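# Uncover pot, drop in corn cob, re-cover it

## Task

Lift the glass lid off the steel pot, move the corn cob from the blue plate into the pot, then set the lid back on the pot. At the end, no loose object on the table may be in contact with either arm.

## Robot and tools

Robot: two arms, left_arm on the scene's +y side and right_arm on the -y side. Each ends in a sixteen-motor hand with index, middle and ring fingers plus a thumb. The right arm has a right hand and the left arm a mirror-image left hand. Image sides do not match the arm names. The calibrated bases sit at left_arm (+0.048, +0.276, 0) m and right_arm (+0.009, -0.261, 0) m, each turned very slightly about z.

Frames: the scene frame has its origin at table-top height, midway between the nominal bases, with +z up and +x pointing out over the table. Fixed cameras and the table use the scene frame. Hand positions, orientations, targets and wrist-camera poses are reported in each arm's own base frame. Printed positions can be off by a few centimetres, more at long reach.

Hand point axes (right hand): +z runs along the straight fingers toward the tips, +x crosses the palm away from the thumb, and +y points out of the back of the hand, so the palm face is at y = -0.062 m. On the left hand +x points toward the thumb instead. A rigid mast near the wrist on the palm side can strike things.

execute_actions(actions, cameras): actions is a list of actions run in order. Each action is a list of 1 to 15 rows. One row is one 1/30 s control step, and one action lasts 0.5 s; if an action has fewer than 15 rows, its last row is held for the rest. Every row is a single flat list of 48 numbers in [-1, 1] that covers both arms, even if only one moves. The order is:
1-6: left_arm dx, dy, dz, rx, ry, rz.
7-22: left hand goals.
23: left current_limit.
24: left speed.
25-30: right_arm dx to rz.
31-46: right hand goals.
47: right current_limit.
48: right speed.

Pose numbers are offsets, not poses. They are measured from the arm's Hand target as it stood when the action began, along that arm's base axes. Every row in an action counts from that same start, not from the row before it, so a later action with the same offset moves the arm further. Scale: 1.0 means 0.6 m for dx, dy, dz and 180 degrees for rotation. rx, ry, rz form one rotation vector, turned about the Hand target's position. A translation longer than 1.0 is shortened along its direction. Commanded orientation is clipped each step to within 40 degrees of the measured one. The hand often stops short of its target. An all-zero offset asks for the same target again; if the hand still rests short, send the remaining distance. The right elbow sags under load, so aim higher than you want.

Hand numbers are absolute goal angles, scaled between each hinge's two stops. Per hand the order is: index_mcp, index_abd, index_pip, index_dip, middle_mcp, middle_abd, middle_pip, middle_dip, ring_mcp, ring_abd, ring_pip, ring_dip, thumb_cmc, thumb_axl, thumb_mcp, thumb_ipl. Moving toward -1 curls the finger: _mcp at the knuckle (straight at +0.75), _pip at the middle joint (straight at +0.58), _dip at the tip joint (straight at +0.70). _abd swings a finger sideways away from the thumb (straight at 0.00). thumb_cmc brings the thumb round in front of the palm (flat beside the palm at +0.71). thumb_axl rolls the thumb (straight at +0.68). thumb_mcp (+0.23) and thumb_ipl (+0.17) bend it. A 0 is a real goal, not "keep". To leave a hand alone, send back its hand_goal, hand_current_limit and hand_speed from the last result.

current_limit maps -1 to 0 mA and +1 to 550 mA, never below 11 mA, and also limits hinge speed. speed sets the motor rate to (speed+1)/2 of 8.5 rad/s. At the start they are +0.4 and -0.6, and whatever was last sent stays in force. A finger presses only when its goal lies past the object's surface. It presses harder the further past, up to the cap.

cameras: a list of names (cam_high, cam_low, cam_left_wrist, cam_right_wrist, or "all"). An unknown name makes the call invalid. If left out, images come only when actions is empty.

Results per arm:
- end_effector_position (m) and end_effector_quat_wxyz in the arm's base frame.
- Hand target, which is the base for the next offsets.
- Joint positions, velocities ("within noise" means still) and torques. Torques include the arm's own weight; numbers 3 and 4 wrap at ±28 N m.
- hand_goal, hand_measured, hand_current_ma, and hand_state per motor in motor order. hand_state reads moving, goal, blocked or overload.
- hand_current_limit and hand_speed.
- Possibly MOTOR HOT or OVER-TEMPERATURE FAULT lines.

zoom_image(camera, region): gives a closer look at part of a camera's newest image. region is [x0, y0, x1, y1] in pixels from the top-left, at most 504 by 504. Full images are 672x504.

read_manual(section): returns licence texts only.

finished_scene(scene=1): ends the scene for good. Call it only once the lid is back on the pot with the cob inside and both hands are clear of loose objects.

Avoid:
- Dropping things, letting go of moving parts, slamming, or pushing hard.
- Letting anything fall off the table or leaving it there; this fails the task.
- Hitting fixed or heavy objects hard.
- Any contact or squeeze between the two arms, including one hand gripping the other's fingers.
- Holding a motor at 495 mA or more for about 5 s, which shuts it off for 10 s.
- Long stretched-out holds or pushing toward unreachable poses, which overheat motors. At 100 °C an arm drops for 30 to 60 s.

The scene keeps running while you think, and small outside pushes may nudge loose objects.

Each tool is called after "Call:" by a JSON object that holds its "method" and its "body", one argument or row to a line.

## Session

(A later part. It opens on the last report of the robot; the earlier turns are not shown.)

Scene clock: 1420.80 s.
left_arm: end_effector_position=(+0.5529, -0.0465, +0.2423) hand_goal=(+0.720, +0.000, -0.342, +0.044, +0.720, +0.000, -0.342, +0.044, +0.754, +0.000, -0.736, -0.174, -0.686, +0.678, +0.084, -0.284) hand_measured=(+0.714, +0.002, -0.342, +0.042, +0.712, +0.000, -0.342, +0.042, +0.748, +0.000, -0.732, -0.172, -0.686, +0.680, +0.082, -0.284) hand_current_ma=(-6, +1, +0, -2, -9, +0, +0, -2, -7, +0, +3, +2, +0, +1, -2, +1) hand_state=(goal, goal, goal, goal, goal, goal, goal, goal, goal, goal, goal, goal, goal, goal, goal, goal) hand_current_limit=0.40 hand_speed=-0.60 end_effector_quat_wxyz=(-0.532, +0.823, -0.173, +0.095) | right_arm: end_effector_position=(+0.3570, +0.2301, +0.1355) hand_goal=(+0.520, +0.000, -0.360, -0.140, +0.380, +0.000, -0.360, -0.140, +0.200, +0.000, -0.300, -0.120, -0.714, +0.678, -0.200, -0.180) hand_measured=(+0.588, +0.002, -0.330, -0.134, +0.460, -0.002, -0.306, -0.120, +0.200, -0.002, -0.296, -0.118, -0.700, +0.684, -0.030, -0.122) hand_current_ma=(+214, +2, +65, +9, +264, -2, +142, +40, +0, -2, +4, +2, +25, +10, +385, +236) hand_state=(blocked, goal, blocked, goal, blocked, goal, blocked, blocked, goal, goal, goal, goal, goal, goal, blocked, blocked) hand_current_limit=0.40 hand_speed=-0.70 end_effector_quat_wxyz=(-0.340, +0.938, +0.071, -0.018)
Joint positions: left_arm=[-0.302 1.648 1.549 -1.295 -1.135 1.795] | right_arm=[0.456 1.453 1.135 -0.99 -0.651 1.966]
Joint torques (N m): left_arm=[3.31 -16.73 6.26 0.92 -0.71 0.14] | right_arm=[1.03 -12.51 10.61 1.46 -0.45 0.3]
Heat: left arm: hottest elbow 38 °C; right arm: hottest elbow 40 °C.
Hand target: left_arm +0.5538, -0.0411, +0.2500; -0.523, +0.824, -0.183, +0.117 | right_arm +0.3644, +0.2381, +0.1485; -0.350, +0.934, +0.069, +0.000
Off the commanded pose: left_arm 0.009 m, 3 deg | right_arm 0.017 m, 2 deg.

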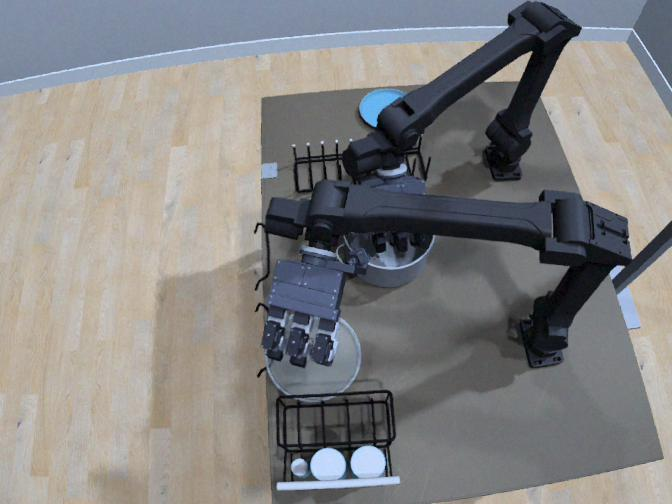

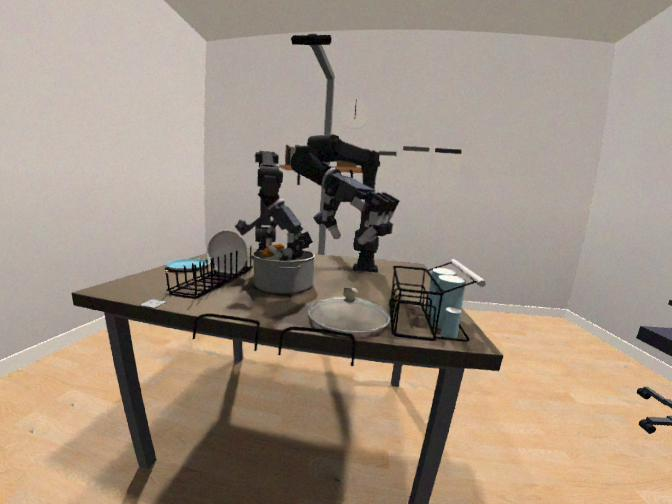

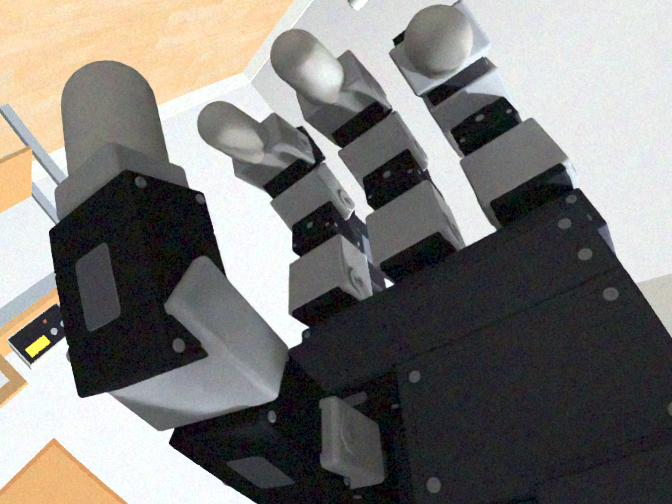

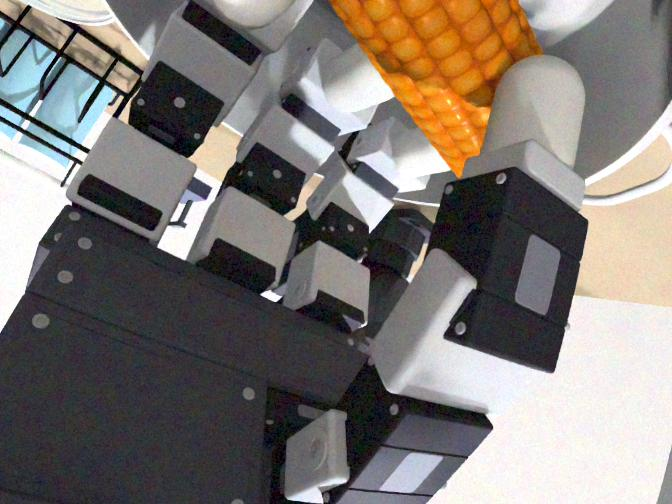

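Call:
{"method": "execute_actions", "body": {
  "actions": [
    [[0,0,0,0,0,0,0.719,0,-0.343,0.043,0.719,0,-0.343,0.043,0.753,0,-0.737,-0.174,-0.686,0.677,0.083,-0.285,0.4,-0.6,0.022,-0.02,0,0,0,0,0.52,0,-0.36,-0.14,0.38,0,-0.36,-0.14,0.2,0,-0.30,-0.12,-0.714,0.677,-0.2,-0.18,0.4,-0.7]],
    [[0,0,-0.05,0,0,0,0.719,0,-0.343,0.043,0.719,0,-0.343,0.043,0.753,0,-0.737,-0.174,-0.686,0.677,0.083,-0.285,0.4,-0.6,0,0,-0.05,0,0,0,0.52,0,-0.36,-0.14,0.38,0,-0.36,-0.14,0.2,0,-0.30,-0.12,-0.714,0.677,-0.2,-0.18,0.4,-0.7]]
  ],
  "cameras": ["all"]
}}

Call:
{"method": "zoom_image", "body": {
  "camera": "cam_high",
  "region": [320, 160, 450, 290]
}}

Call:
{"method": "zoom_image", "body": {
  "camera": "cam_low",
  "region": [220, 200, 400, 340]
}}

Call:
{"method": "zoom_image", "body": {
  "camera": "cam_high",
  "region": [240, 230, 400, 410]
}}

Scene clock: 1449.13 s.
left_arm: end_effector_position=(+0.5503, -0.0490, +0.2161) hand_goal=(+0.720, +0.000, -0.342, +0.044, +0.720, +0.000, -0.342, +0.044, +0.754, +0.000, -0.736, -0.174, -0.686, +0.678, +0.084, -0.284) hand_measured=(+0.714, +0.002, -0.342, +0.042, +0.712, +0.000, -0.342, +0.042, +0.748, +0.000, -0.732, -0.172, -0.686, +0.680, +0.082, -0.284) hand_current_ma=(-6, +1, +0, -2, -9, +0, +0, -2, -7, +0, +3, +2, +0, +1, -2, +1) hand_state=(goal, goal, goal, goal, goal, goal, goal, goal, goal, goal, goal, goal, goal, goal, goal, goal) hand_current_limit=0.40 hand_speed=-0.60 end_effector_quat_wxyz=(-0.523, +0.824, -0.188, +0.115) | right_arm: end_effector_position=(+0.3658, +0.2203, +0.1087) hand_goal=(+0.520, +0.000, -0.360, -0.140, +0.380, +0.000, -0.360, -0.140, +0.200, +0.000, -0.300, -0.120, -0.714, +0.678, -0.200, -0.180) hand_measured=(+0.588, +0.002, -0.330, -0.134, +0.460, -0.002, -0.306, -0.120, +0.200, -0.002, -0.296, -0.118, -0.700, +0.684, -0.030, -0.122) hand_current_ma=(+214, +2, +65, +9, +264, -2, +142, +40, +0, -2, +4, +2, +25, +10, +385, +236) hand_state=(blocked, goal, blocked, goal, blocked, goal, blocked, blocked, goal, goal, goal, goal, goal, goal, blocked, blocked) hand_current_limit=0.40 hand_speed=-0.70 end_effector_quat_wxyz=(-0.338, +0.939, +0.055, -0.021)
Joint positions: left_arm=[-0.3 1.611 1.432 -1.105 -1.109 1.898] | right_arm=[0.426 1.496 1.107 -0.939 -0.654 1.961]
Joint torques (N m): left_arm=[3.08 -15.79 6.63 1.02 -0.72 0.13] | right_arm=[0.03 -12.28 10.11 1.44 -0.82 -0.12]
Heat: left arm: hottest elbow 35 °C; right arm: hottest elbow 39 °C.
Hand target: left_arm +0.5538, -0.0411, +0.2200; -0.523, +0.824, -0.183, +0.117 | right_arm +0.3776, +0.2261, +0.1185; -0.350, +0.934, +0.069, +0.000
Off the commanded pose: left_arm 0.009 m, 1 deg | right_arm 0.016 m, 3 deg.

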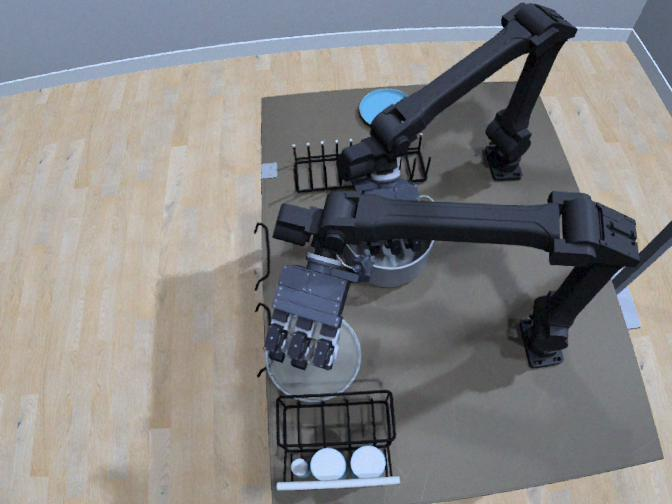

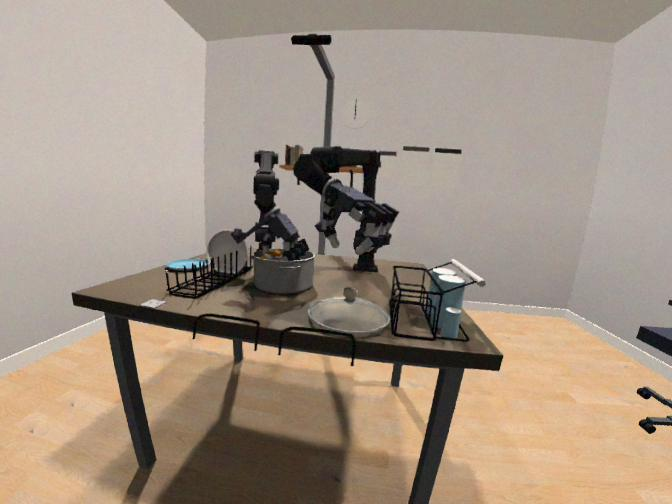

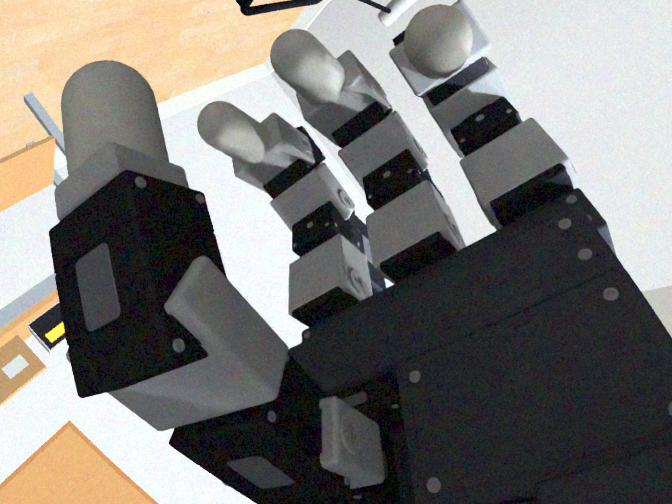

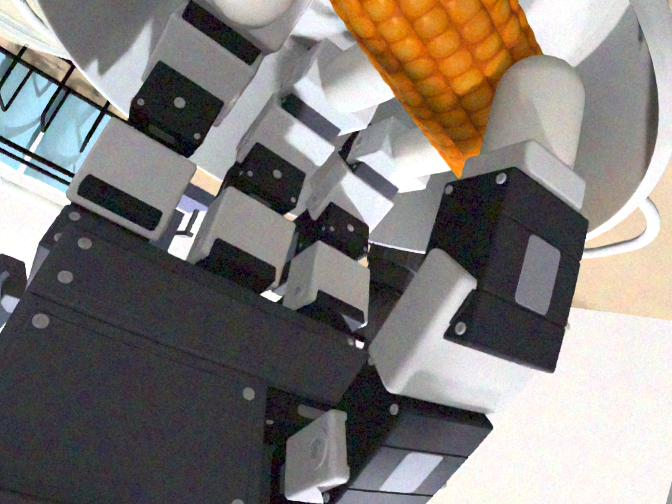

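Scaled by 3.877 from the camera's 672x504 image, which has a finer 960x720 frame.

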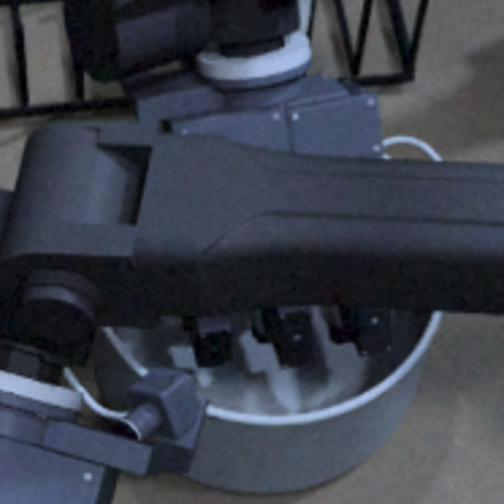

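Scaled by 2.800 from the camera's 672x504 image, which has a finer 960x720 frame.

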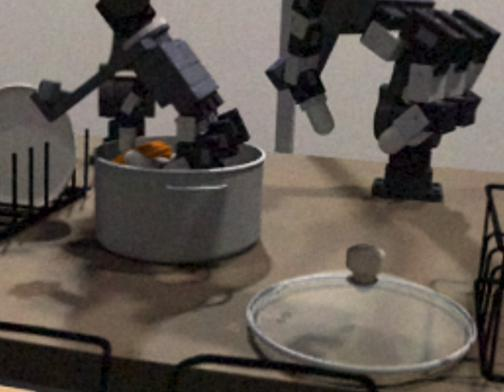

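Scaled by 2.800 from the camera's 672x504 image, which has a finer 960x720 frame.

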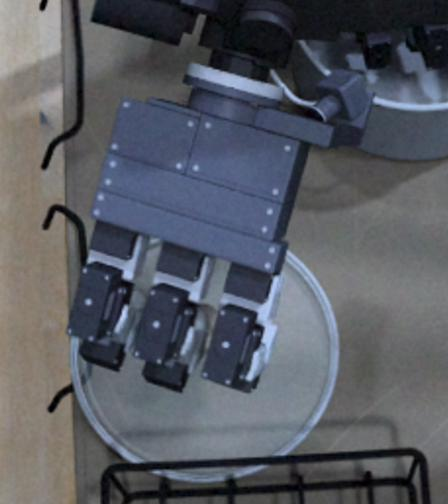

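Call:
{"method": "execute_actions", "body": {
  "actions": [
    [[0,0,0,0,0,0,0.719,0,-0.343,0.043,0.719,0,-0.343,0.043,0.753,0,-0.737,-0.174,-0.686,0.677,0.083,-0.285,0.4,-0.6,0.006,-0.006,-0.045,0,0,0,0.52,0,-0.36,-0.14,0.38,0,-0.36,-0.14,0.2,0,-0.30,-0.12,-0.714,0.677,-0.2,-0.18,0.4,-0.7]]
  ],
  "cameras": ["all"]
}}

Call:
{"method": "zoom_image", "body": {
  "camera": "cam_high",
  "region": [320, 160, 450, 290]
}}

Call:
{"method": "zoom_image", "body": {
  "camera": "cam_low",
  "region": [220, 200, 400, 340]
}}

Scene clock: 1461.17 s.
left_arm: end_effector_position=(+0.5503, -0.0490, +0.2161) hand_goal=(+0.720, +0.000, -0.342, +0.044, +0.720, +0.000, -0.342, +0.044, +0.754, +0.000, -0.736, -0.174, -0.686, +0.678, +0.084, -0.284) hand_measured=(+0.714, +0.002, -0.342, +0.042, +0.712, +0.000, -0.342, +0.042, +0.748, +0.000, -0.732, -0.172, -0.686, +0.680, +0.082, -0.284) hand_current_ma=(-6, +1, +0, -2, -9, +0, +0, -2, -7, +0, +3, +2, +0, +1, -2, +1) hand_state=(goal, goal, goal, goal, goal, goal, goal, goal, goal, goal, goal, goal, goal, goal, goal, goal) hand_current_limit=0.40 hand_speed=-0.60 end_effector_quat_wxyz=(-0.523, +0.824, -0.188, +0.115) | right_arm: end_effector_position=(+0.3659, +0.2201, +0.0806) hand_goal=(+0.520, +0.000, -0.360, -0.140, +0.380, +0.000, -0.360, -0.140, +0.200, +0.000, -0.300, -0.120, -0.714, +0.678, -0.200, -0.180) hand_measured=(+0.588, +0.002, -0.330, -0.134, +0.460, -0.002, -0.306, -0.120, +0.200, -0.002, -0.296, -0.118, -0.700, +0.684, -0.030, -0.122) hand_current_ma=(+214, +2, +65, +9, +264, -2, +142, +40, +0, -2, +4, +2, +25, +10, +385, +236) hand_state=(blocked, goal, blocked, goal, blocked, goal, blocked, blocked, goal, goal, goal, goal, goal, goal, blocked, blocked) hand_current_limit=0.40 hand_speed=-0.70 end_effector_quat_wxyz=(-0.337, +0.939, +0.060, -0.025)
Joint positions: left_arm=[-0.3 1.611 1.432 -1.105 -1.109 1.898] | right_arm=[0.426 1.533 1.069 -0.876 -0.656 1.947]
Joint torques (N m): left_arm=[2.61 -15.33 6.46 1.28 -0.67 0.11] | right_arm=[0.32 -12.45 9.8 1.5 -0.86 -0.11]
Heat: left arm: hottest elbow 35 °C; right arm: hottest elbow 38 °C.
Hand target: left_arm +0.5538, -0.0411, +0.2200; -0.523, +0.824, -0.183, +0.117 | right_arm +0.3812, +0.2225, +0.0915; -0.350, +0.934, +0.069, +0.000
Off the commanded pose: left_arm 0.009 m, 1 deg | right_arm 0.019 m, 3 deg.

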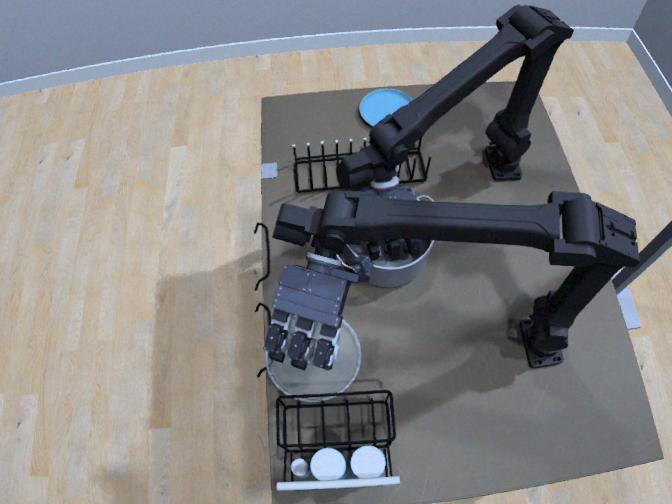

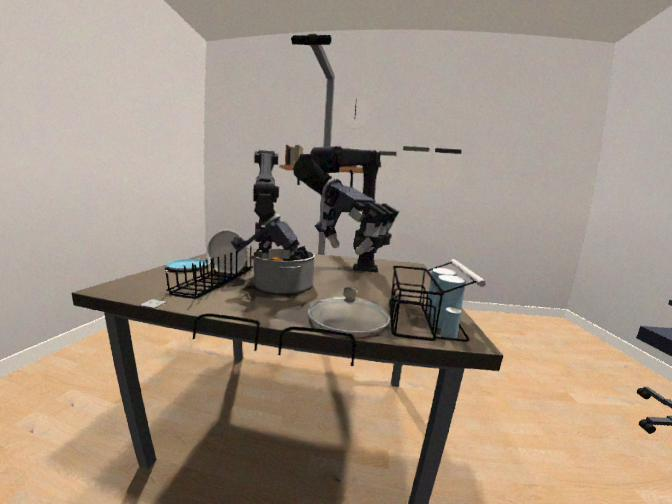

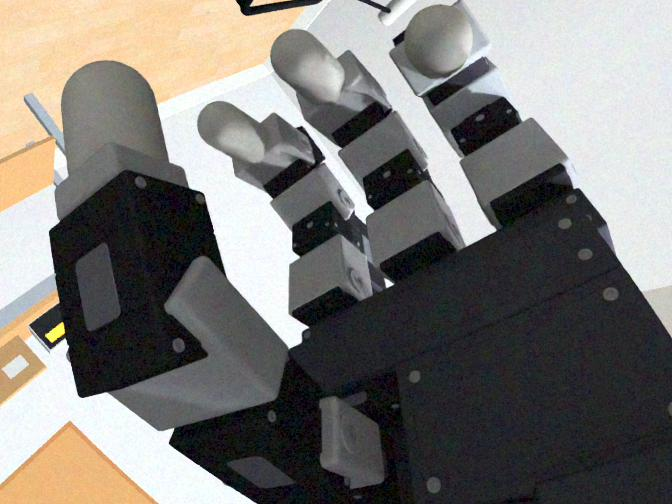

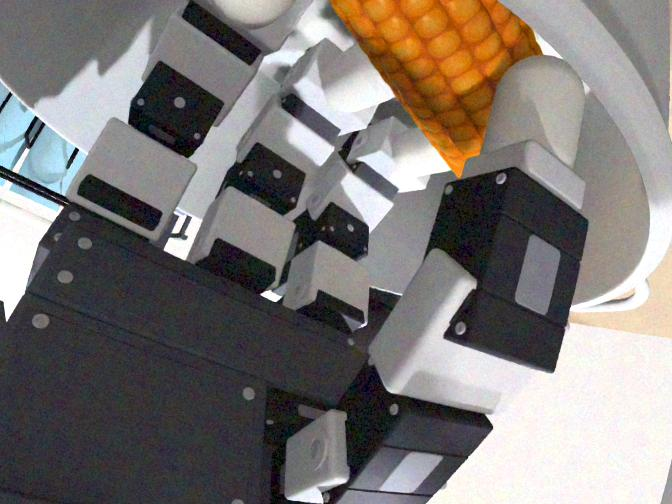

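Scaled by 3.877 from the camera's 672x504 image, which has a finer 960x720 frame.

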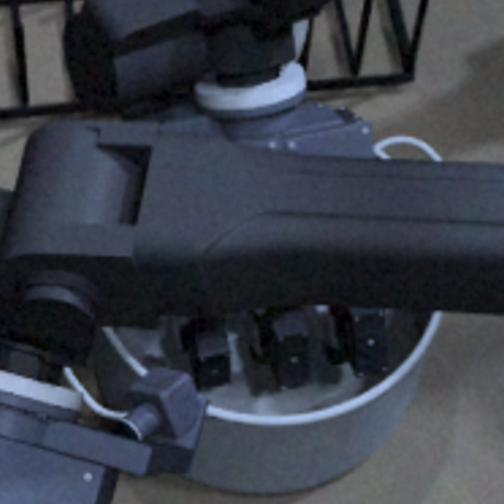

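Scaled by 2.800 from the camera's 672x504 image, which has a finer 960x720 frame.

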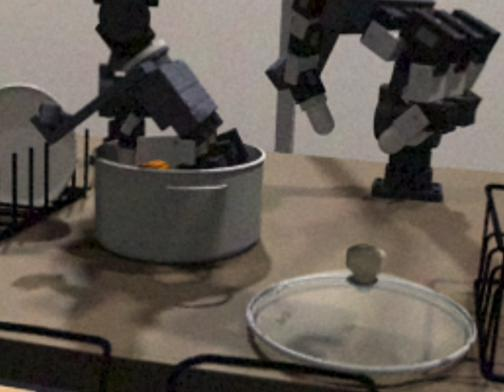

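Call:
{"method": "execute_actions", "body": {
  "actions": [
    [[0,0,0,0,0,0,0.719,0,-0.343,0.043,0.719,0,-0.343,0.043,0.753,0,-0.737,-0.174,-0.686,0.677,0.083,-0.285,0.4,-0.6,0.004,-0.012,-0.035,0,0,0,0.52,0,-0.36,-0.14,0.38,0,-0.36,-0.14,0.2,0,-0.30,-0.12,-0.714,0.677,-0.2,-0.18,0.4,-0.7]]
  ],
  "cameras": ["all"]
}}

Call:
{"method": "zoom_image", "body": {
  "camera": "cam_high",
  "region": [320, 160, 450, 290]
}}

Scene clock: 1469.30 s.
left_arm: end_effector_position=(+0.5503, -0.0490, +0.2161) hand_goal=(+0.720, +0.000, -0.342, +0.044, +0.720, +0.000, -0.342, +0.044, +0.754, +0.000, -0.736, -0.174, -0.686, +0.678, +0.084, -0.284) hand_measured=(+0.714, +0.002, -0.342, +0.042, +0.712, +0.000, -0.342, +0.042, +0.748, +0.000, -0.732, -0.172, -0.686, +0.680, +0.082, -0.284) hand_current_ma=(-6, +1, +0, -2, -9, +0, +0, -2, -7, +0, +3, +2, +0, +1, -2, +1) hand_state=(goal, goal, goal, goal, goal, goal, goal, goal, goal, goal, goal, goal, goal, goal, goal, goal) hand_current_limit=0.40 hand_speed=-0.60 end_effector_quat_wxyz=(-0.523, +0.824, -0.188, +0.115) | right_arm: end_effector_position=(+0.3693, +0.2122, +0.0617) hand_goal=(+0.520, +0.000, -0.360, -0.140, +0.380, +0.000, -0.360, -0.140, +0.200, +0.000, -0.300, -0.120, -0.714, +0.678, -0.200, -0.180) hand_measured=(+0.588, +0.002, -0.330, -0.134, +0.460, -0.002, -0.306, -0.120, +0.200, -0.002, -0.298, -0.118, -0.700, +0.684, -0.030, -0.122) hand_current_ma=(+214, +2, +65, +9, +264, -2, +142, +38, +0, -2, +3, +1, +25, +10, +385, +236) hand_state=(blocked, goal, blocked, goal, blocked, goal, blocked, blocked, goal, goal, goal, goal, goal, goal, blocked, blocked) hand_current_limit=0.40 hand_speed=-0.70 end_effector_quat_wxyz=(-0.340, +0.938, +0.059, -0.023)
Joint positions: left_arm=[-0.3 1.611 1.432 -1.105 -1.109 1.898] | right_arm=[0.404 1.556 1.04 -0.832 -0.663 1.927]
Joint torques (N m): left_arm=[3.31 -15.62 6.58 1.1 -0.67 0.11] | right_arm=[0.03 -12.63 9.42 1.28 -0.72 -0.14]
Heat: left arm: hottest elbow 35 °C; right arm: hottest elbow 38 °C.
Hand target: left_arm +0.5538, -0.0411, +0.2200; -0.523, +0.824, -0.183, +0.117 | right_arm +0.3836, +0.2153, +0.0705; -0.350, +0.934, +0.069, +0.000
Off the commanded pose: left_arm 0.009 m, 1 deg | right_arm 0.017 m, 3 deg.

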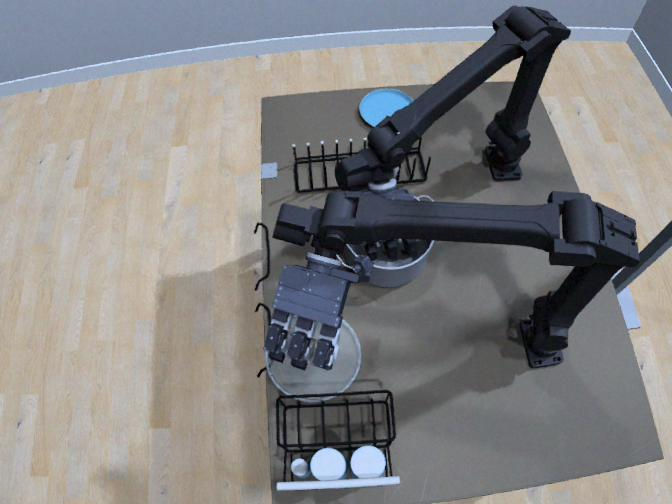

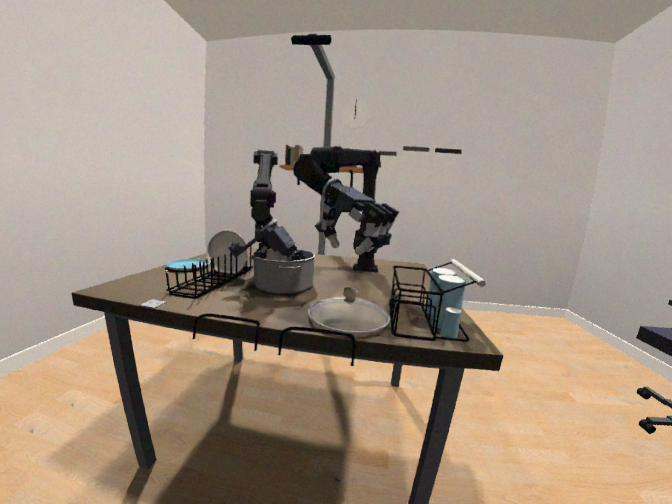

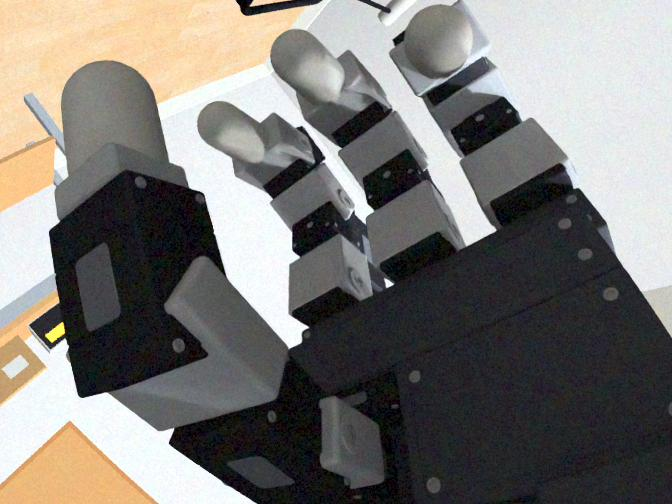

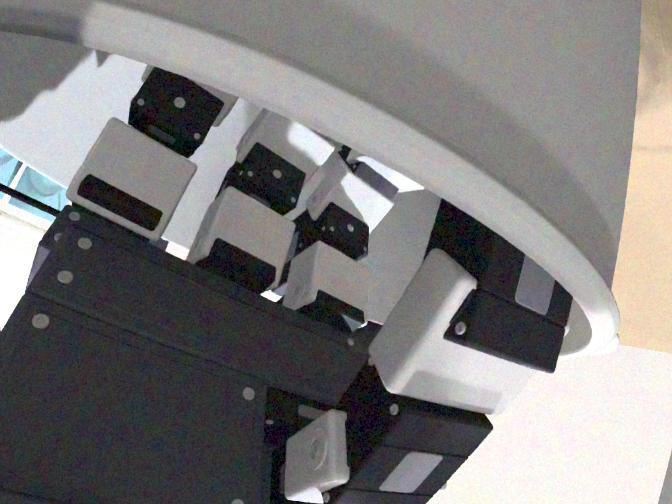

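Scaled by 3.877 from the camera's 672x504 image, which has a finer 960x720 frame.

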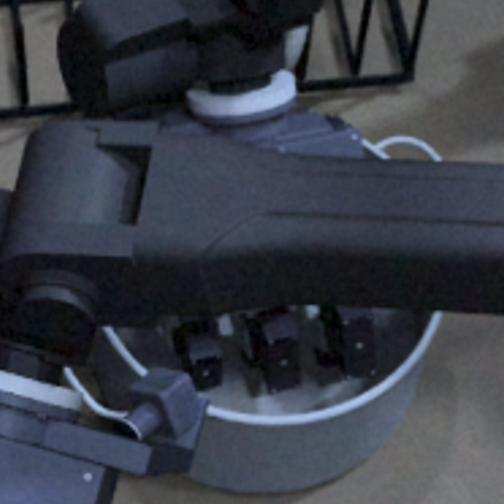

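Call:
{"method": "execute_actions", "body": {
  "actions": [
    [[0,0,0,0,0,0,0.719,0,-0.343,0.043,0.719,0,-0.343,0.043,0.753,0,-0.737,-0.174,-0.686,0.677,0.083,-0.285,0.4,-0.6,0,0,-0.022,0,0,0,0.52,0,-0.36,-0.14,0.38,0,-0.36,-0.14,0.2,0,-0.30,-0.12,-0.714,0.677,-0.2,-0.18,0.4,-0.7]],
    [[0,0,0,0,0,0,0.719,0,-0.343,0.043,0.719,0,-0.343,0.043,0.753,0,-0.737,-0.174,-0.686,0.677,0.083,-0.285,0.4,-0.6,0,0,0,0,0,0,0.60,0,-0.32,-0.12,0.47,0,-0.30,-0.11,0.35,0,-0.22,-0.08,-0.714,0.677,0.05,-0.2,0.4,-0.85]],
    [[0,0,0,0,0,0,0.719,0,-0.343,0.043,0.719,0,-0.343,0.043,0.753,0,-0.737,-0.174,-0.686,0.677,0.083,-0.285,0.4,-0.6,0,0,0,0,0,0,0.62,0,-0.25,-0.0,0.50,0,-0.23,-0.0,0.4,0,-0.18,-0.0,-0.714,0.677,0.25,-0.35,0.4,-0.8]],
    [[0,0,0,0,0,0,0.719,0,-0.343,0.043,0.719,0,-0.343,0.043,0.753,0,-0.737,-0.174,-0.686,0.677,0.083,-0.285,0.4,-0.6,0,0,0,0,0,0,0.62,0,-0.25,0.1,0.50,0,-0.23,0.1,0.4,0,-0.18,0.1,-0.714,0.677,0.25,-0.35,0.4,-0.8]]
  ],
  "cameras": ["cam_high", "cam_low", "cam_right_wrist"]
}}

Call:
{"method": "zoom_image", "body": {
  "camera": "cam_high",
  "region": [320, 160, 450, 290]
}}

Scene clock: 1489.17 s.
left_arm: end_effector_position=(+0.5503, -0.0490, +0.2161) hand_goal=(+0.720, +0.000, -0.342, +0.044, +0.720, +0.000, -0.342, +0.044, +0.754, +0.000, -0.736, -0.174, -0.686, +0.678, +0.084, -0.284) hand_measured=(+0.714, +0.002, -0.342, +0.042, +0.712, +0.000, -0.342, +0.042, +0.748, +0.000, -0.732, -0.172, -0.686, +0.680, +0.082, -0.284) hand_current_ma=(-6, +1, +0, -2, -9, +0, +0, -2, -7, +0, +3, +2, +0, +1, -2, +1) hand_state=(goal, goal, goal, goal, goal, goal, goal, goal, goal, goal, goal, goal, goal, goal, goal, goal) hand_current_limit=0.40 hand_speed=-0.60 end_effector_quat_wxyz=(-0.523, +0.824, -0.188, +0.115) | right_arm: end_effector_position=(+0.3709, +0.2173, +0.0508) hand_goal=(+0.620, +0.000, -0.250, +0.100, +0.500, +0.000, -0.230, +0.100, +0.400, +0.000, -0.180, +0.100, -0.714, +0.678, +0.250, -0.350) hand_measured=(+0.610, +0.002, -0.252, +0.098, +0.494, -0.002, -0.232, +0.098, +0.390, -0.002, -0.184, +0.098, -0.724, +0.672, +0.198, -0.348) hand_current_ma=(-15, +2, -1, -2, -9, -2, -1, -3, -17, -1, -4, -2, -15, -9, -195, +2) hand_state=(goal, goal, goal, goal, goal, goal, goal, goal, goal, goal, goal, goal, goal, goal, blocked, goal) hand_current_limit=0.40 hand_speed=-0.80 end_effector_quat_wxyz=(-0.347, +0.935, +0.066, -0.018)
Joint positions: left_arm=[-0.3 1.611 1.432 -1.105 -1.109 1.898] | right_arm=[0.409 1.571 1.023 -0.784 -0.676 1.923]
Joint torques (N m): left_arm=[3.19 -15.38 6.5 1.16 -0.71 0.07] | right_arm=[0.09 -12.51 9.1 0.8 -0.25 -0.06]
Heat: left arm: hottest elbow 34 °C; right arm: hottest elbow 37 °C.
Hand target: left_arm +0.5538, -0.0411, +0.2200; -0.523, +0.824, -0.183, +0.117 | right_arm +0.3836, +0.2153, +0.0573; -0.350, +0.934, +0.069, +0.000
Off the commanded pose: left_arm 0.009 m, 1 deg | right_arm 0.014 m, 2 deg.
Images, in order (width x height): cam_high 672x504, cam_low 672x504, cam_right_wrist 672x504.

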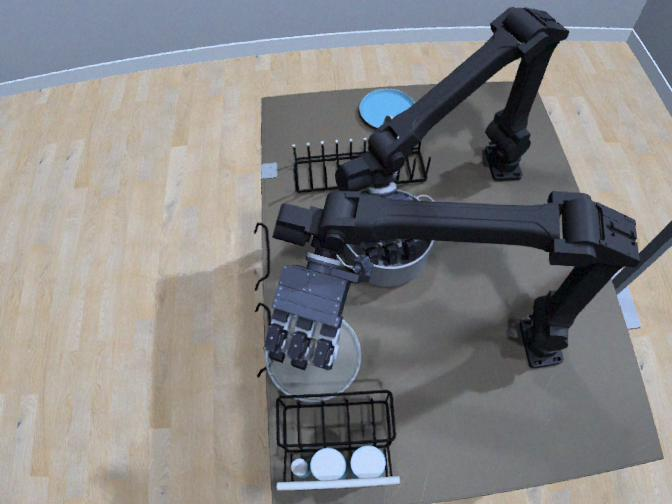

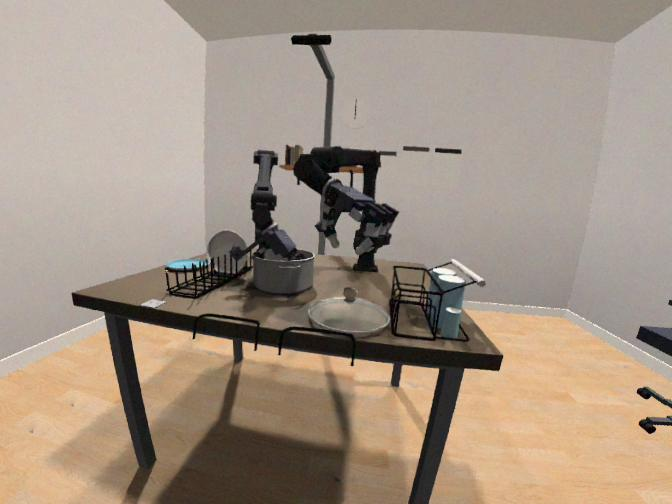

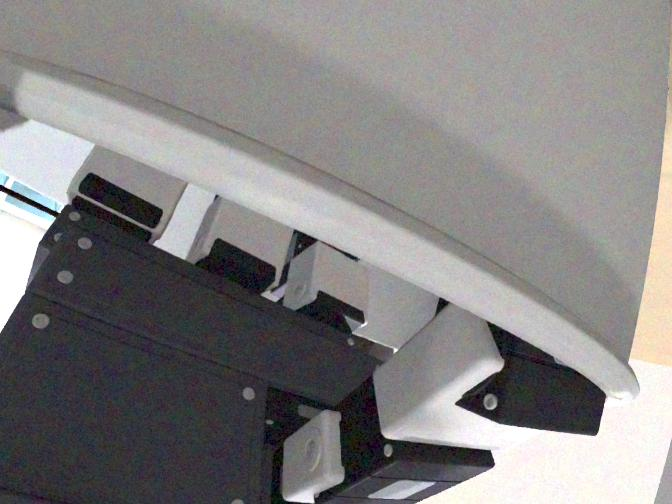

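Scaled by 3.877 from the camera's 672x504 image, which has a finer 960x720 frame.

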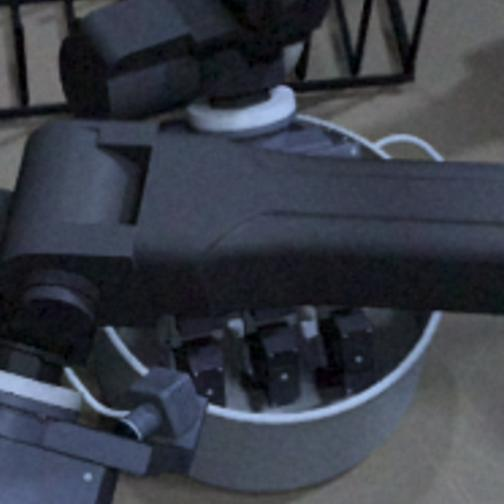

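Call:
{"method": "execute_actions", "body": {
  "actions": [
    [[0,0,0,0,0,0,0.719,0,-0.343,0.043,0.719,0,-0.343,0.043,0.753,0,-0.737,-0.174,-0.686,0.677,0.083,-0.285,0.4,-0.6,0.005,-0.005,0.03,0,0,0,0.60,0,-0.25,0.1,0.48,0,-0.23,0.1,0.38,0,-0.18,0.1,-0.714,0.677,0.12,-0.35,0.4,-0.8]],
    [[0,0,0,0,0,0,0.719,0,-0.343,0.043,0.719,0,-0.343,0.043,0.753,0,-0.737,-0.174,-0.686,0.677,0.083,-0.285,0.4,-0.6,0,0,0.04,0,0,0,0.60,0,-0.25,0.1,0.48,0,-0.23,0.1,0.38,0,-0.18,0.1,-0.714,0.677,0.12,-0.35,0.4,-0.8]]
  ],
  "cameras": ["cam_high", "cam_low", "cam_right_wrist"]
}}

Call:
{"method": "zoom_image", "body": {
  "camera": "cam_high",
  "region": [320, 160, 450, 290]
}}

Scene clock: 1498.00 s.
left_arm: end_effector_position=(+0.5503, -0.0490, +0.2161) hand_goal=(+0.720, +0.000, -0.342, +0.044, +0.720, +0.000, -0.342, +0.044, +0.754, +0.000, -0.736, -0.174, -0.686, +0.678, +0.084, -0.284) hand_measured=(+0.714, +0.002, -0.342, +0.042, +0.712, +0.000, -0.342, +0.042, +0.748, +0.000, -0.732, -0.172, -0.686, +0.680, +0.082, -0.284) hand_current_ma=(-6, +1, +0, -2, -9, +0, +0, -2, -7, +0, +3, +2, +0, +1, -2, +1) hand_state=(goal, goal, goal, goal, goal, goal, goal, goal, goal, goal, goal, goal, goal, goal, goal, goal) hand_current_limit=0.40 hand_speed=-0.60 end_effector_quat_wxyz=(-0.523, +0.824, -0.188, +0.115) | right_arm: end_effector_position=(+0.3615, +0.2111, +0.0717) hand_goal=(+0.600, +0.000, -0.250, +0.100, +0.480, +0.000, -0.230, +0.100, +0.380, +0.000, -0.180, +0.100, -0.714, +0.678, +0.120, -0.350) hand_measured=(+0.598, +0.002, -0.252, +0.098, +0.480, -0.002, -0.232, +0.098, +0.382, -0.002, -0.182, +0.098, -0.724, +0.674, +0.106, -0.350) hand_current_ma=(-1, +2, -1, -2, +0, -2, -1, -3, +1, -2, -1, -2, -16, -7, -33, +0) hand_state=(goal, goal, goal, goal, goal, goal, goal, goal, goal, goal, goal, goal, goal, goal, goal, goal) hand_current_limit=0.40 hand_speed=-0.80 end_effector_quat_wxyz=(-0.341, +0.938, +0.063, -0.033)
Joint positions: left_arm=[-0.3 1.611 1.432 -1.105 -1.109 1.898] | right_arm=[0.406 1.538 1.047 -0.882 -0.674 1.912]
Joint torques (N m): left_arm=[3.96 -16.26 6.38 1.28 -0.65 0.08] | right_arm=[-0.5 -13.27 13.22 -0.08 -0.37 -0.08]
Heat: left arm: hottest elbow 34 °C; right arm: hottest elbow 37 °C.
Hand target: left_arm +0.5538, -0.0411, +0.2200; -0.523, +0.824, -0.183, +0.117 | right_arm +0.3866, +0.2123, +0.0993; -0.350, +0.934, +0.069, +0.000
Off the commanded pose: left_arm 0.009 m, 1 deg | right_arm 0.037 m, 4 deg.
Images, in order (width x height): cam_high 672x504, cam_low 672x504, cam_right_wrist 672x504.

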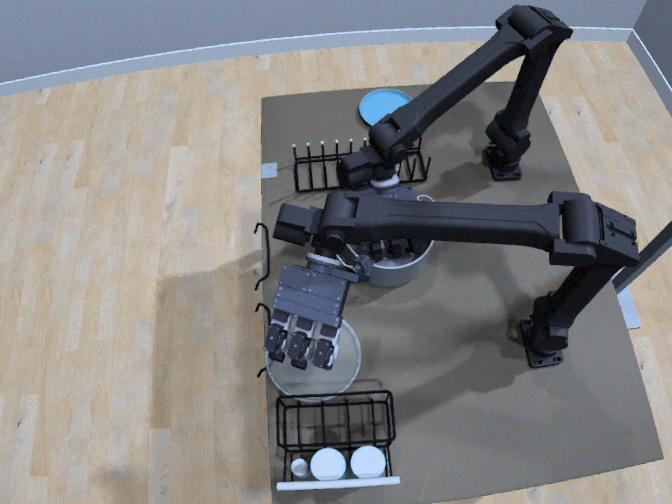

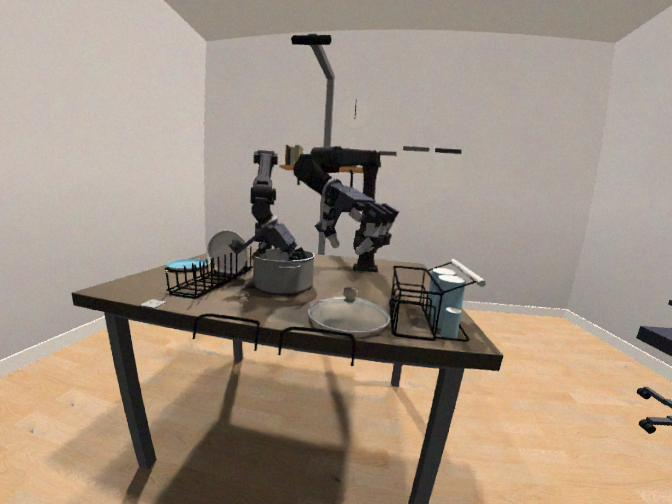

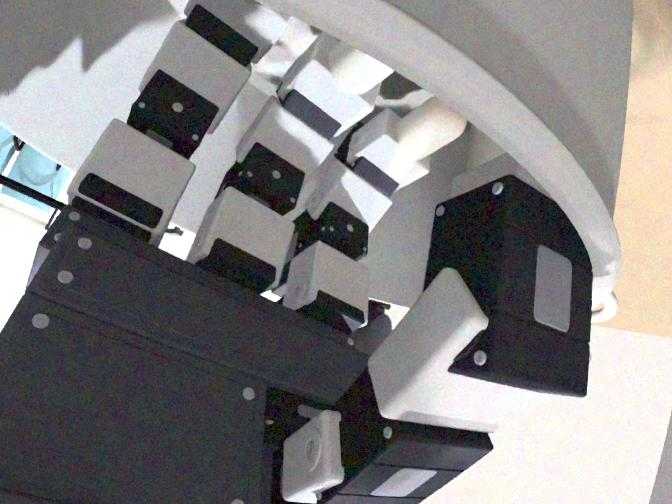

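Scaled by 3.877 from the camera's 672x504 image, which has a finer 960x720 frame.

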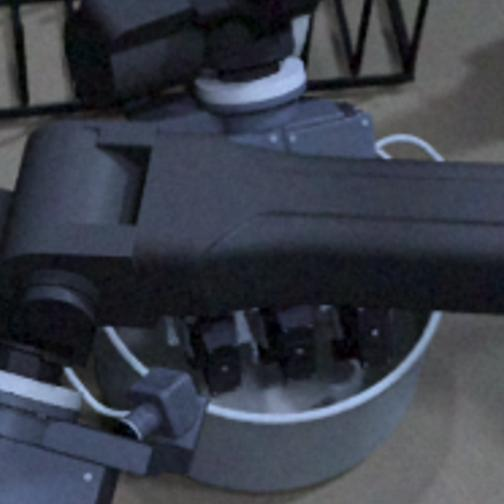

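Call:
{"method": "execute_actions", "body": {
  "actions": [
    [[0,0,0,0,0,0,0.719,0,-0.343,0.043,0.719,0,-0.343,0.043,0.753,0,-0.737,-0.174,-0.686,0.677,0.083,-0.285,0.4,-0.6,0,0,0.08,0,0,0,0.60,0,-0.25,0.1,0.48,0,-0.23,0.1,0.38,0,-0.18,0.1,-0.714,0.677,0.12,-0.35,0.4,-0.8]],
    [[0,0,0,0,0,0,0.719,0,-0.343,0.043,0.719,0,-0.343,0.043,0.753,0,-0.737,-0.174,-0.686,0.677,0.083,-0.285,0.4,-0.6,0,0,0.1,0,0,0,0.60,0,-0.25,0.1,0.48,0,-0.23,0.1,0.38,0,-0.18,0.1,-0.714,0.677,0.12,-0.35,0.4,-0.8]],
    [[0,0,0,0,0,0,0.719,0,-0.343,0.043,0.719,0,-0.343,0.043,0.753,0,-0.737,-0.174,-0.686,0.677,0.083,-0.285,0.4,-0.6,0,0,0.12,0,0,0,0.60,0,-0.25,0.1,0.48,0,-0.23,0.1,0.38,0,-0.18,0.1,-0.714,0.677,0.12,-0.35,0.4,-0.8]]
  ],
  "cameras": ["cam_high", "cam_low", "cam_right_wrist"]
}}

Call:
{"method": "zoom_image", "body": {
  "camera": "cam_high",
  "region": [320, 160, 450, 290]
}}

Scene clock: 1509.50 s.
left_arm: end_effector_position=(+0.5503, -0.0490, +0.2161) hand_goal=(+0.720, +0.000, -0.342, +0.044, +0.720, +0.000, -0.342, +0.044, +0.754, +0.000, -0.736, -0.174, -0.686, +0.678, +0.084, -0.284) hand_measured=(+0.714, +0.002, -0.342, +0.042, +0.712, +0.000, -0.342, +0.042, +0.748, +0.000, -0.732, -0.172, -0.686, +0.680, +0.082, -0.284) hand_current_ma=(-6, +1, +0, -2, -9, +0, +0, -2, -7, +0, +3, +2, +0, +1, -2, +1) hand_state=(goal, goal, goal, goal, goal, goal, goal, goal, goal, goal, goal, goal, goal, goal, goal, goal) hand_current_limit=0.40 hand_speed=-0.60 end_effector_quat_wxyz=(-0.523, +0.824, -0.188, +0.115) | right_arm: end_effector_position=(+0.3710, +0.2121, +0.2547) hand_goal=(+0.600, +0.000, -0.250, +0.100, +0.480, +0.000, -0.230, +0.100, +0.380, +0.000, -0.180, +0.100, -0.714, +0.678, +0.120, -0.350) hand_measured=(+0.598, +0.002, -0.252, +0.098, +0.480, -0.002, -0.230, +0.098, +0.380, -0.002, -0.180, +0.098, -0.716, +0.676, +0.114, -0.352) hand_current_ma=(-2, +2, -1, -2, +0, -2, -1, -3, +1, -2, -1, -2, -1, -3, -11, -2) hand_state=(goal, goal, goal, goal, goal, goal, goal, goal, goal, goal, goal, goal, goal, goal, goal, goal) hand_current_limit=0.40 hand_speed=-0.80 end_effector_quat_wxyz=(-0.341, +0.938, +0.063, -0.026)
Joint positions: left_arm=[-0.3 1.611 1.432 -1.105 -1.109 1.898] | right_arm=[0.401 1.435 1.434 -1.359 -0.67 1.912]
Joint torques (N m): left_arm=[3.02 -15.91 6.31 1.17 -0.66 0.04] | right_arm=[-0.5 -11.28 14.95 0.01 -0.62 -0.05]
Heat: left arm: hottest elbow 34 °C; right arm: hottest elbow 38 °C.
Hand target: left_arm +0.5538, -0.0411, +0.2200; -0.523, +0.824, -0.183, +0.117 | right_arm +0.3866, +0.2123, +0.2793; -0.350, +0.934, +0.069, +0.000
Off the commanded pose: left_arm 0.009 m, 1 deg | right_arm 0.029 m, 3 deg.
Images, in order (width x height): cam_high 672x504, cam_low 672x504, cam_right_wrist 672x504.

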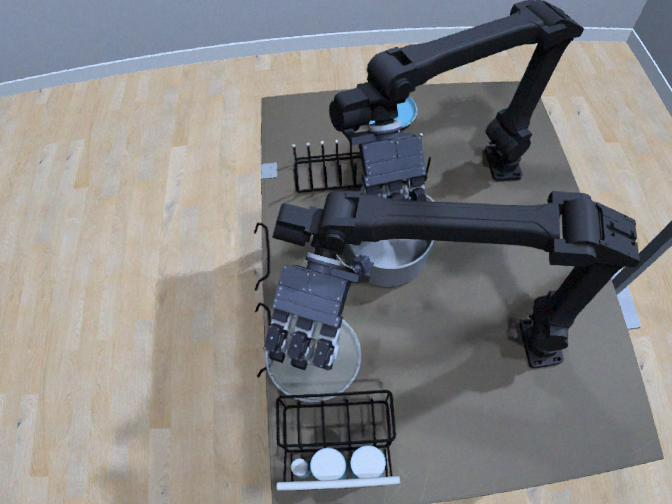

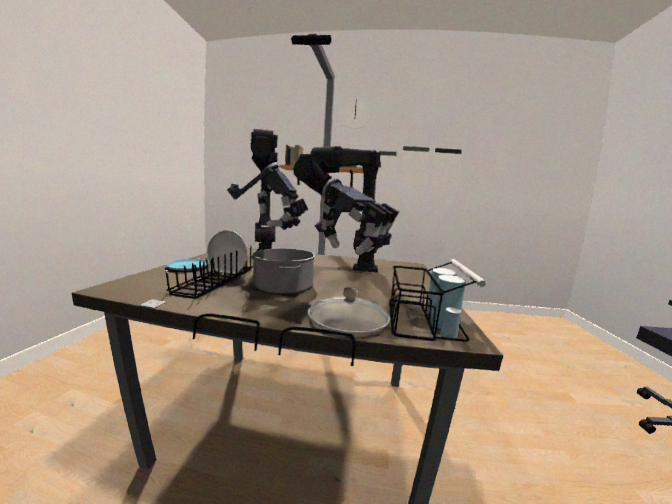

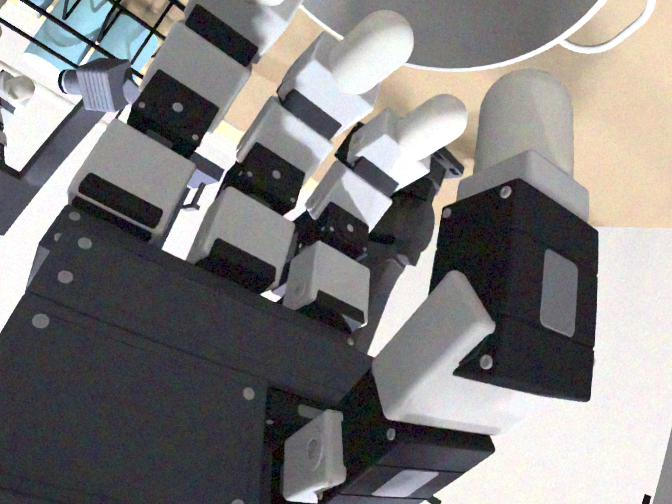

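Scaled by 3.877 from the camera's 672x504 image, which has a finer 960x720 frame.

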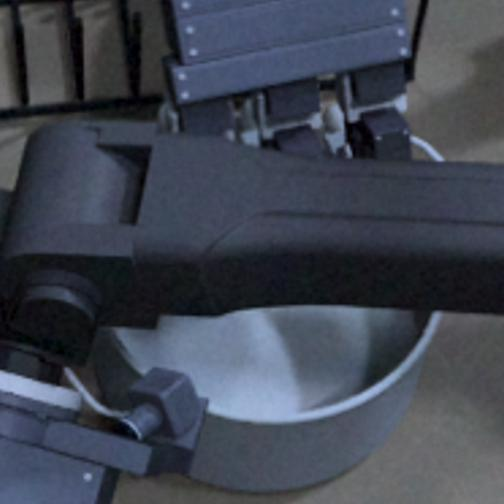

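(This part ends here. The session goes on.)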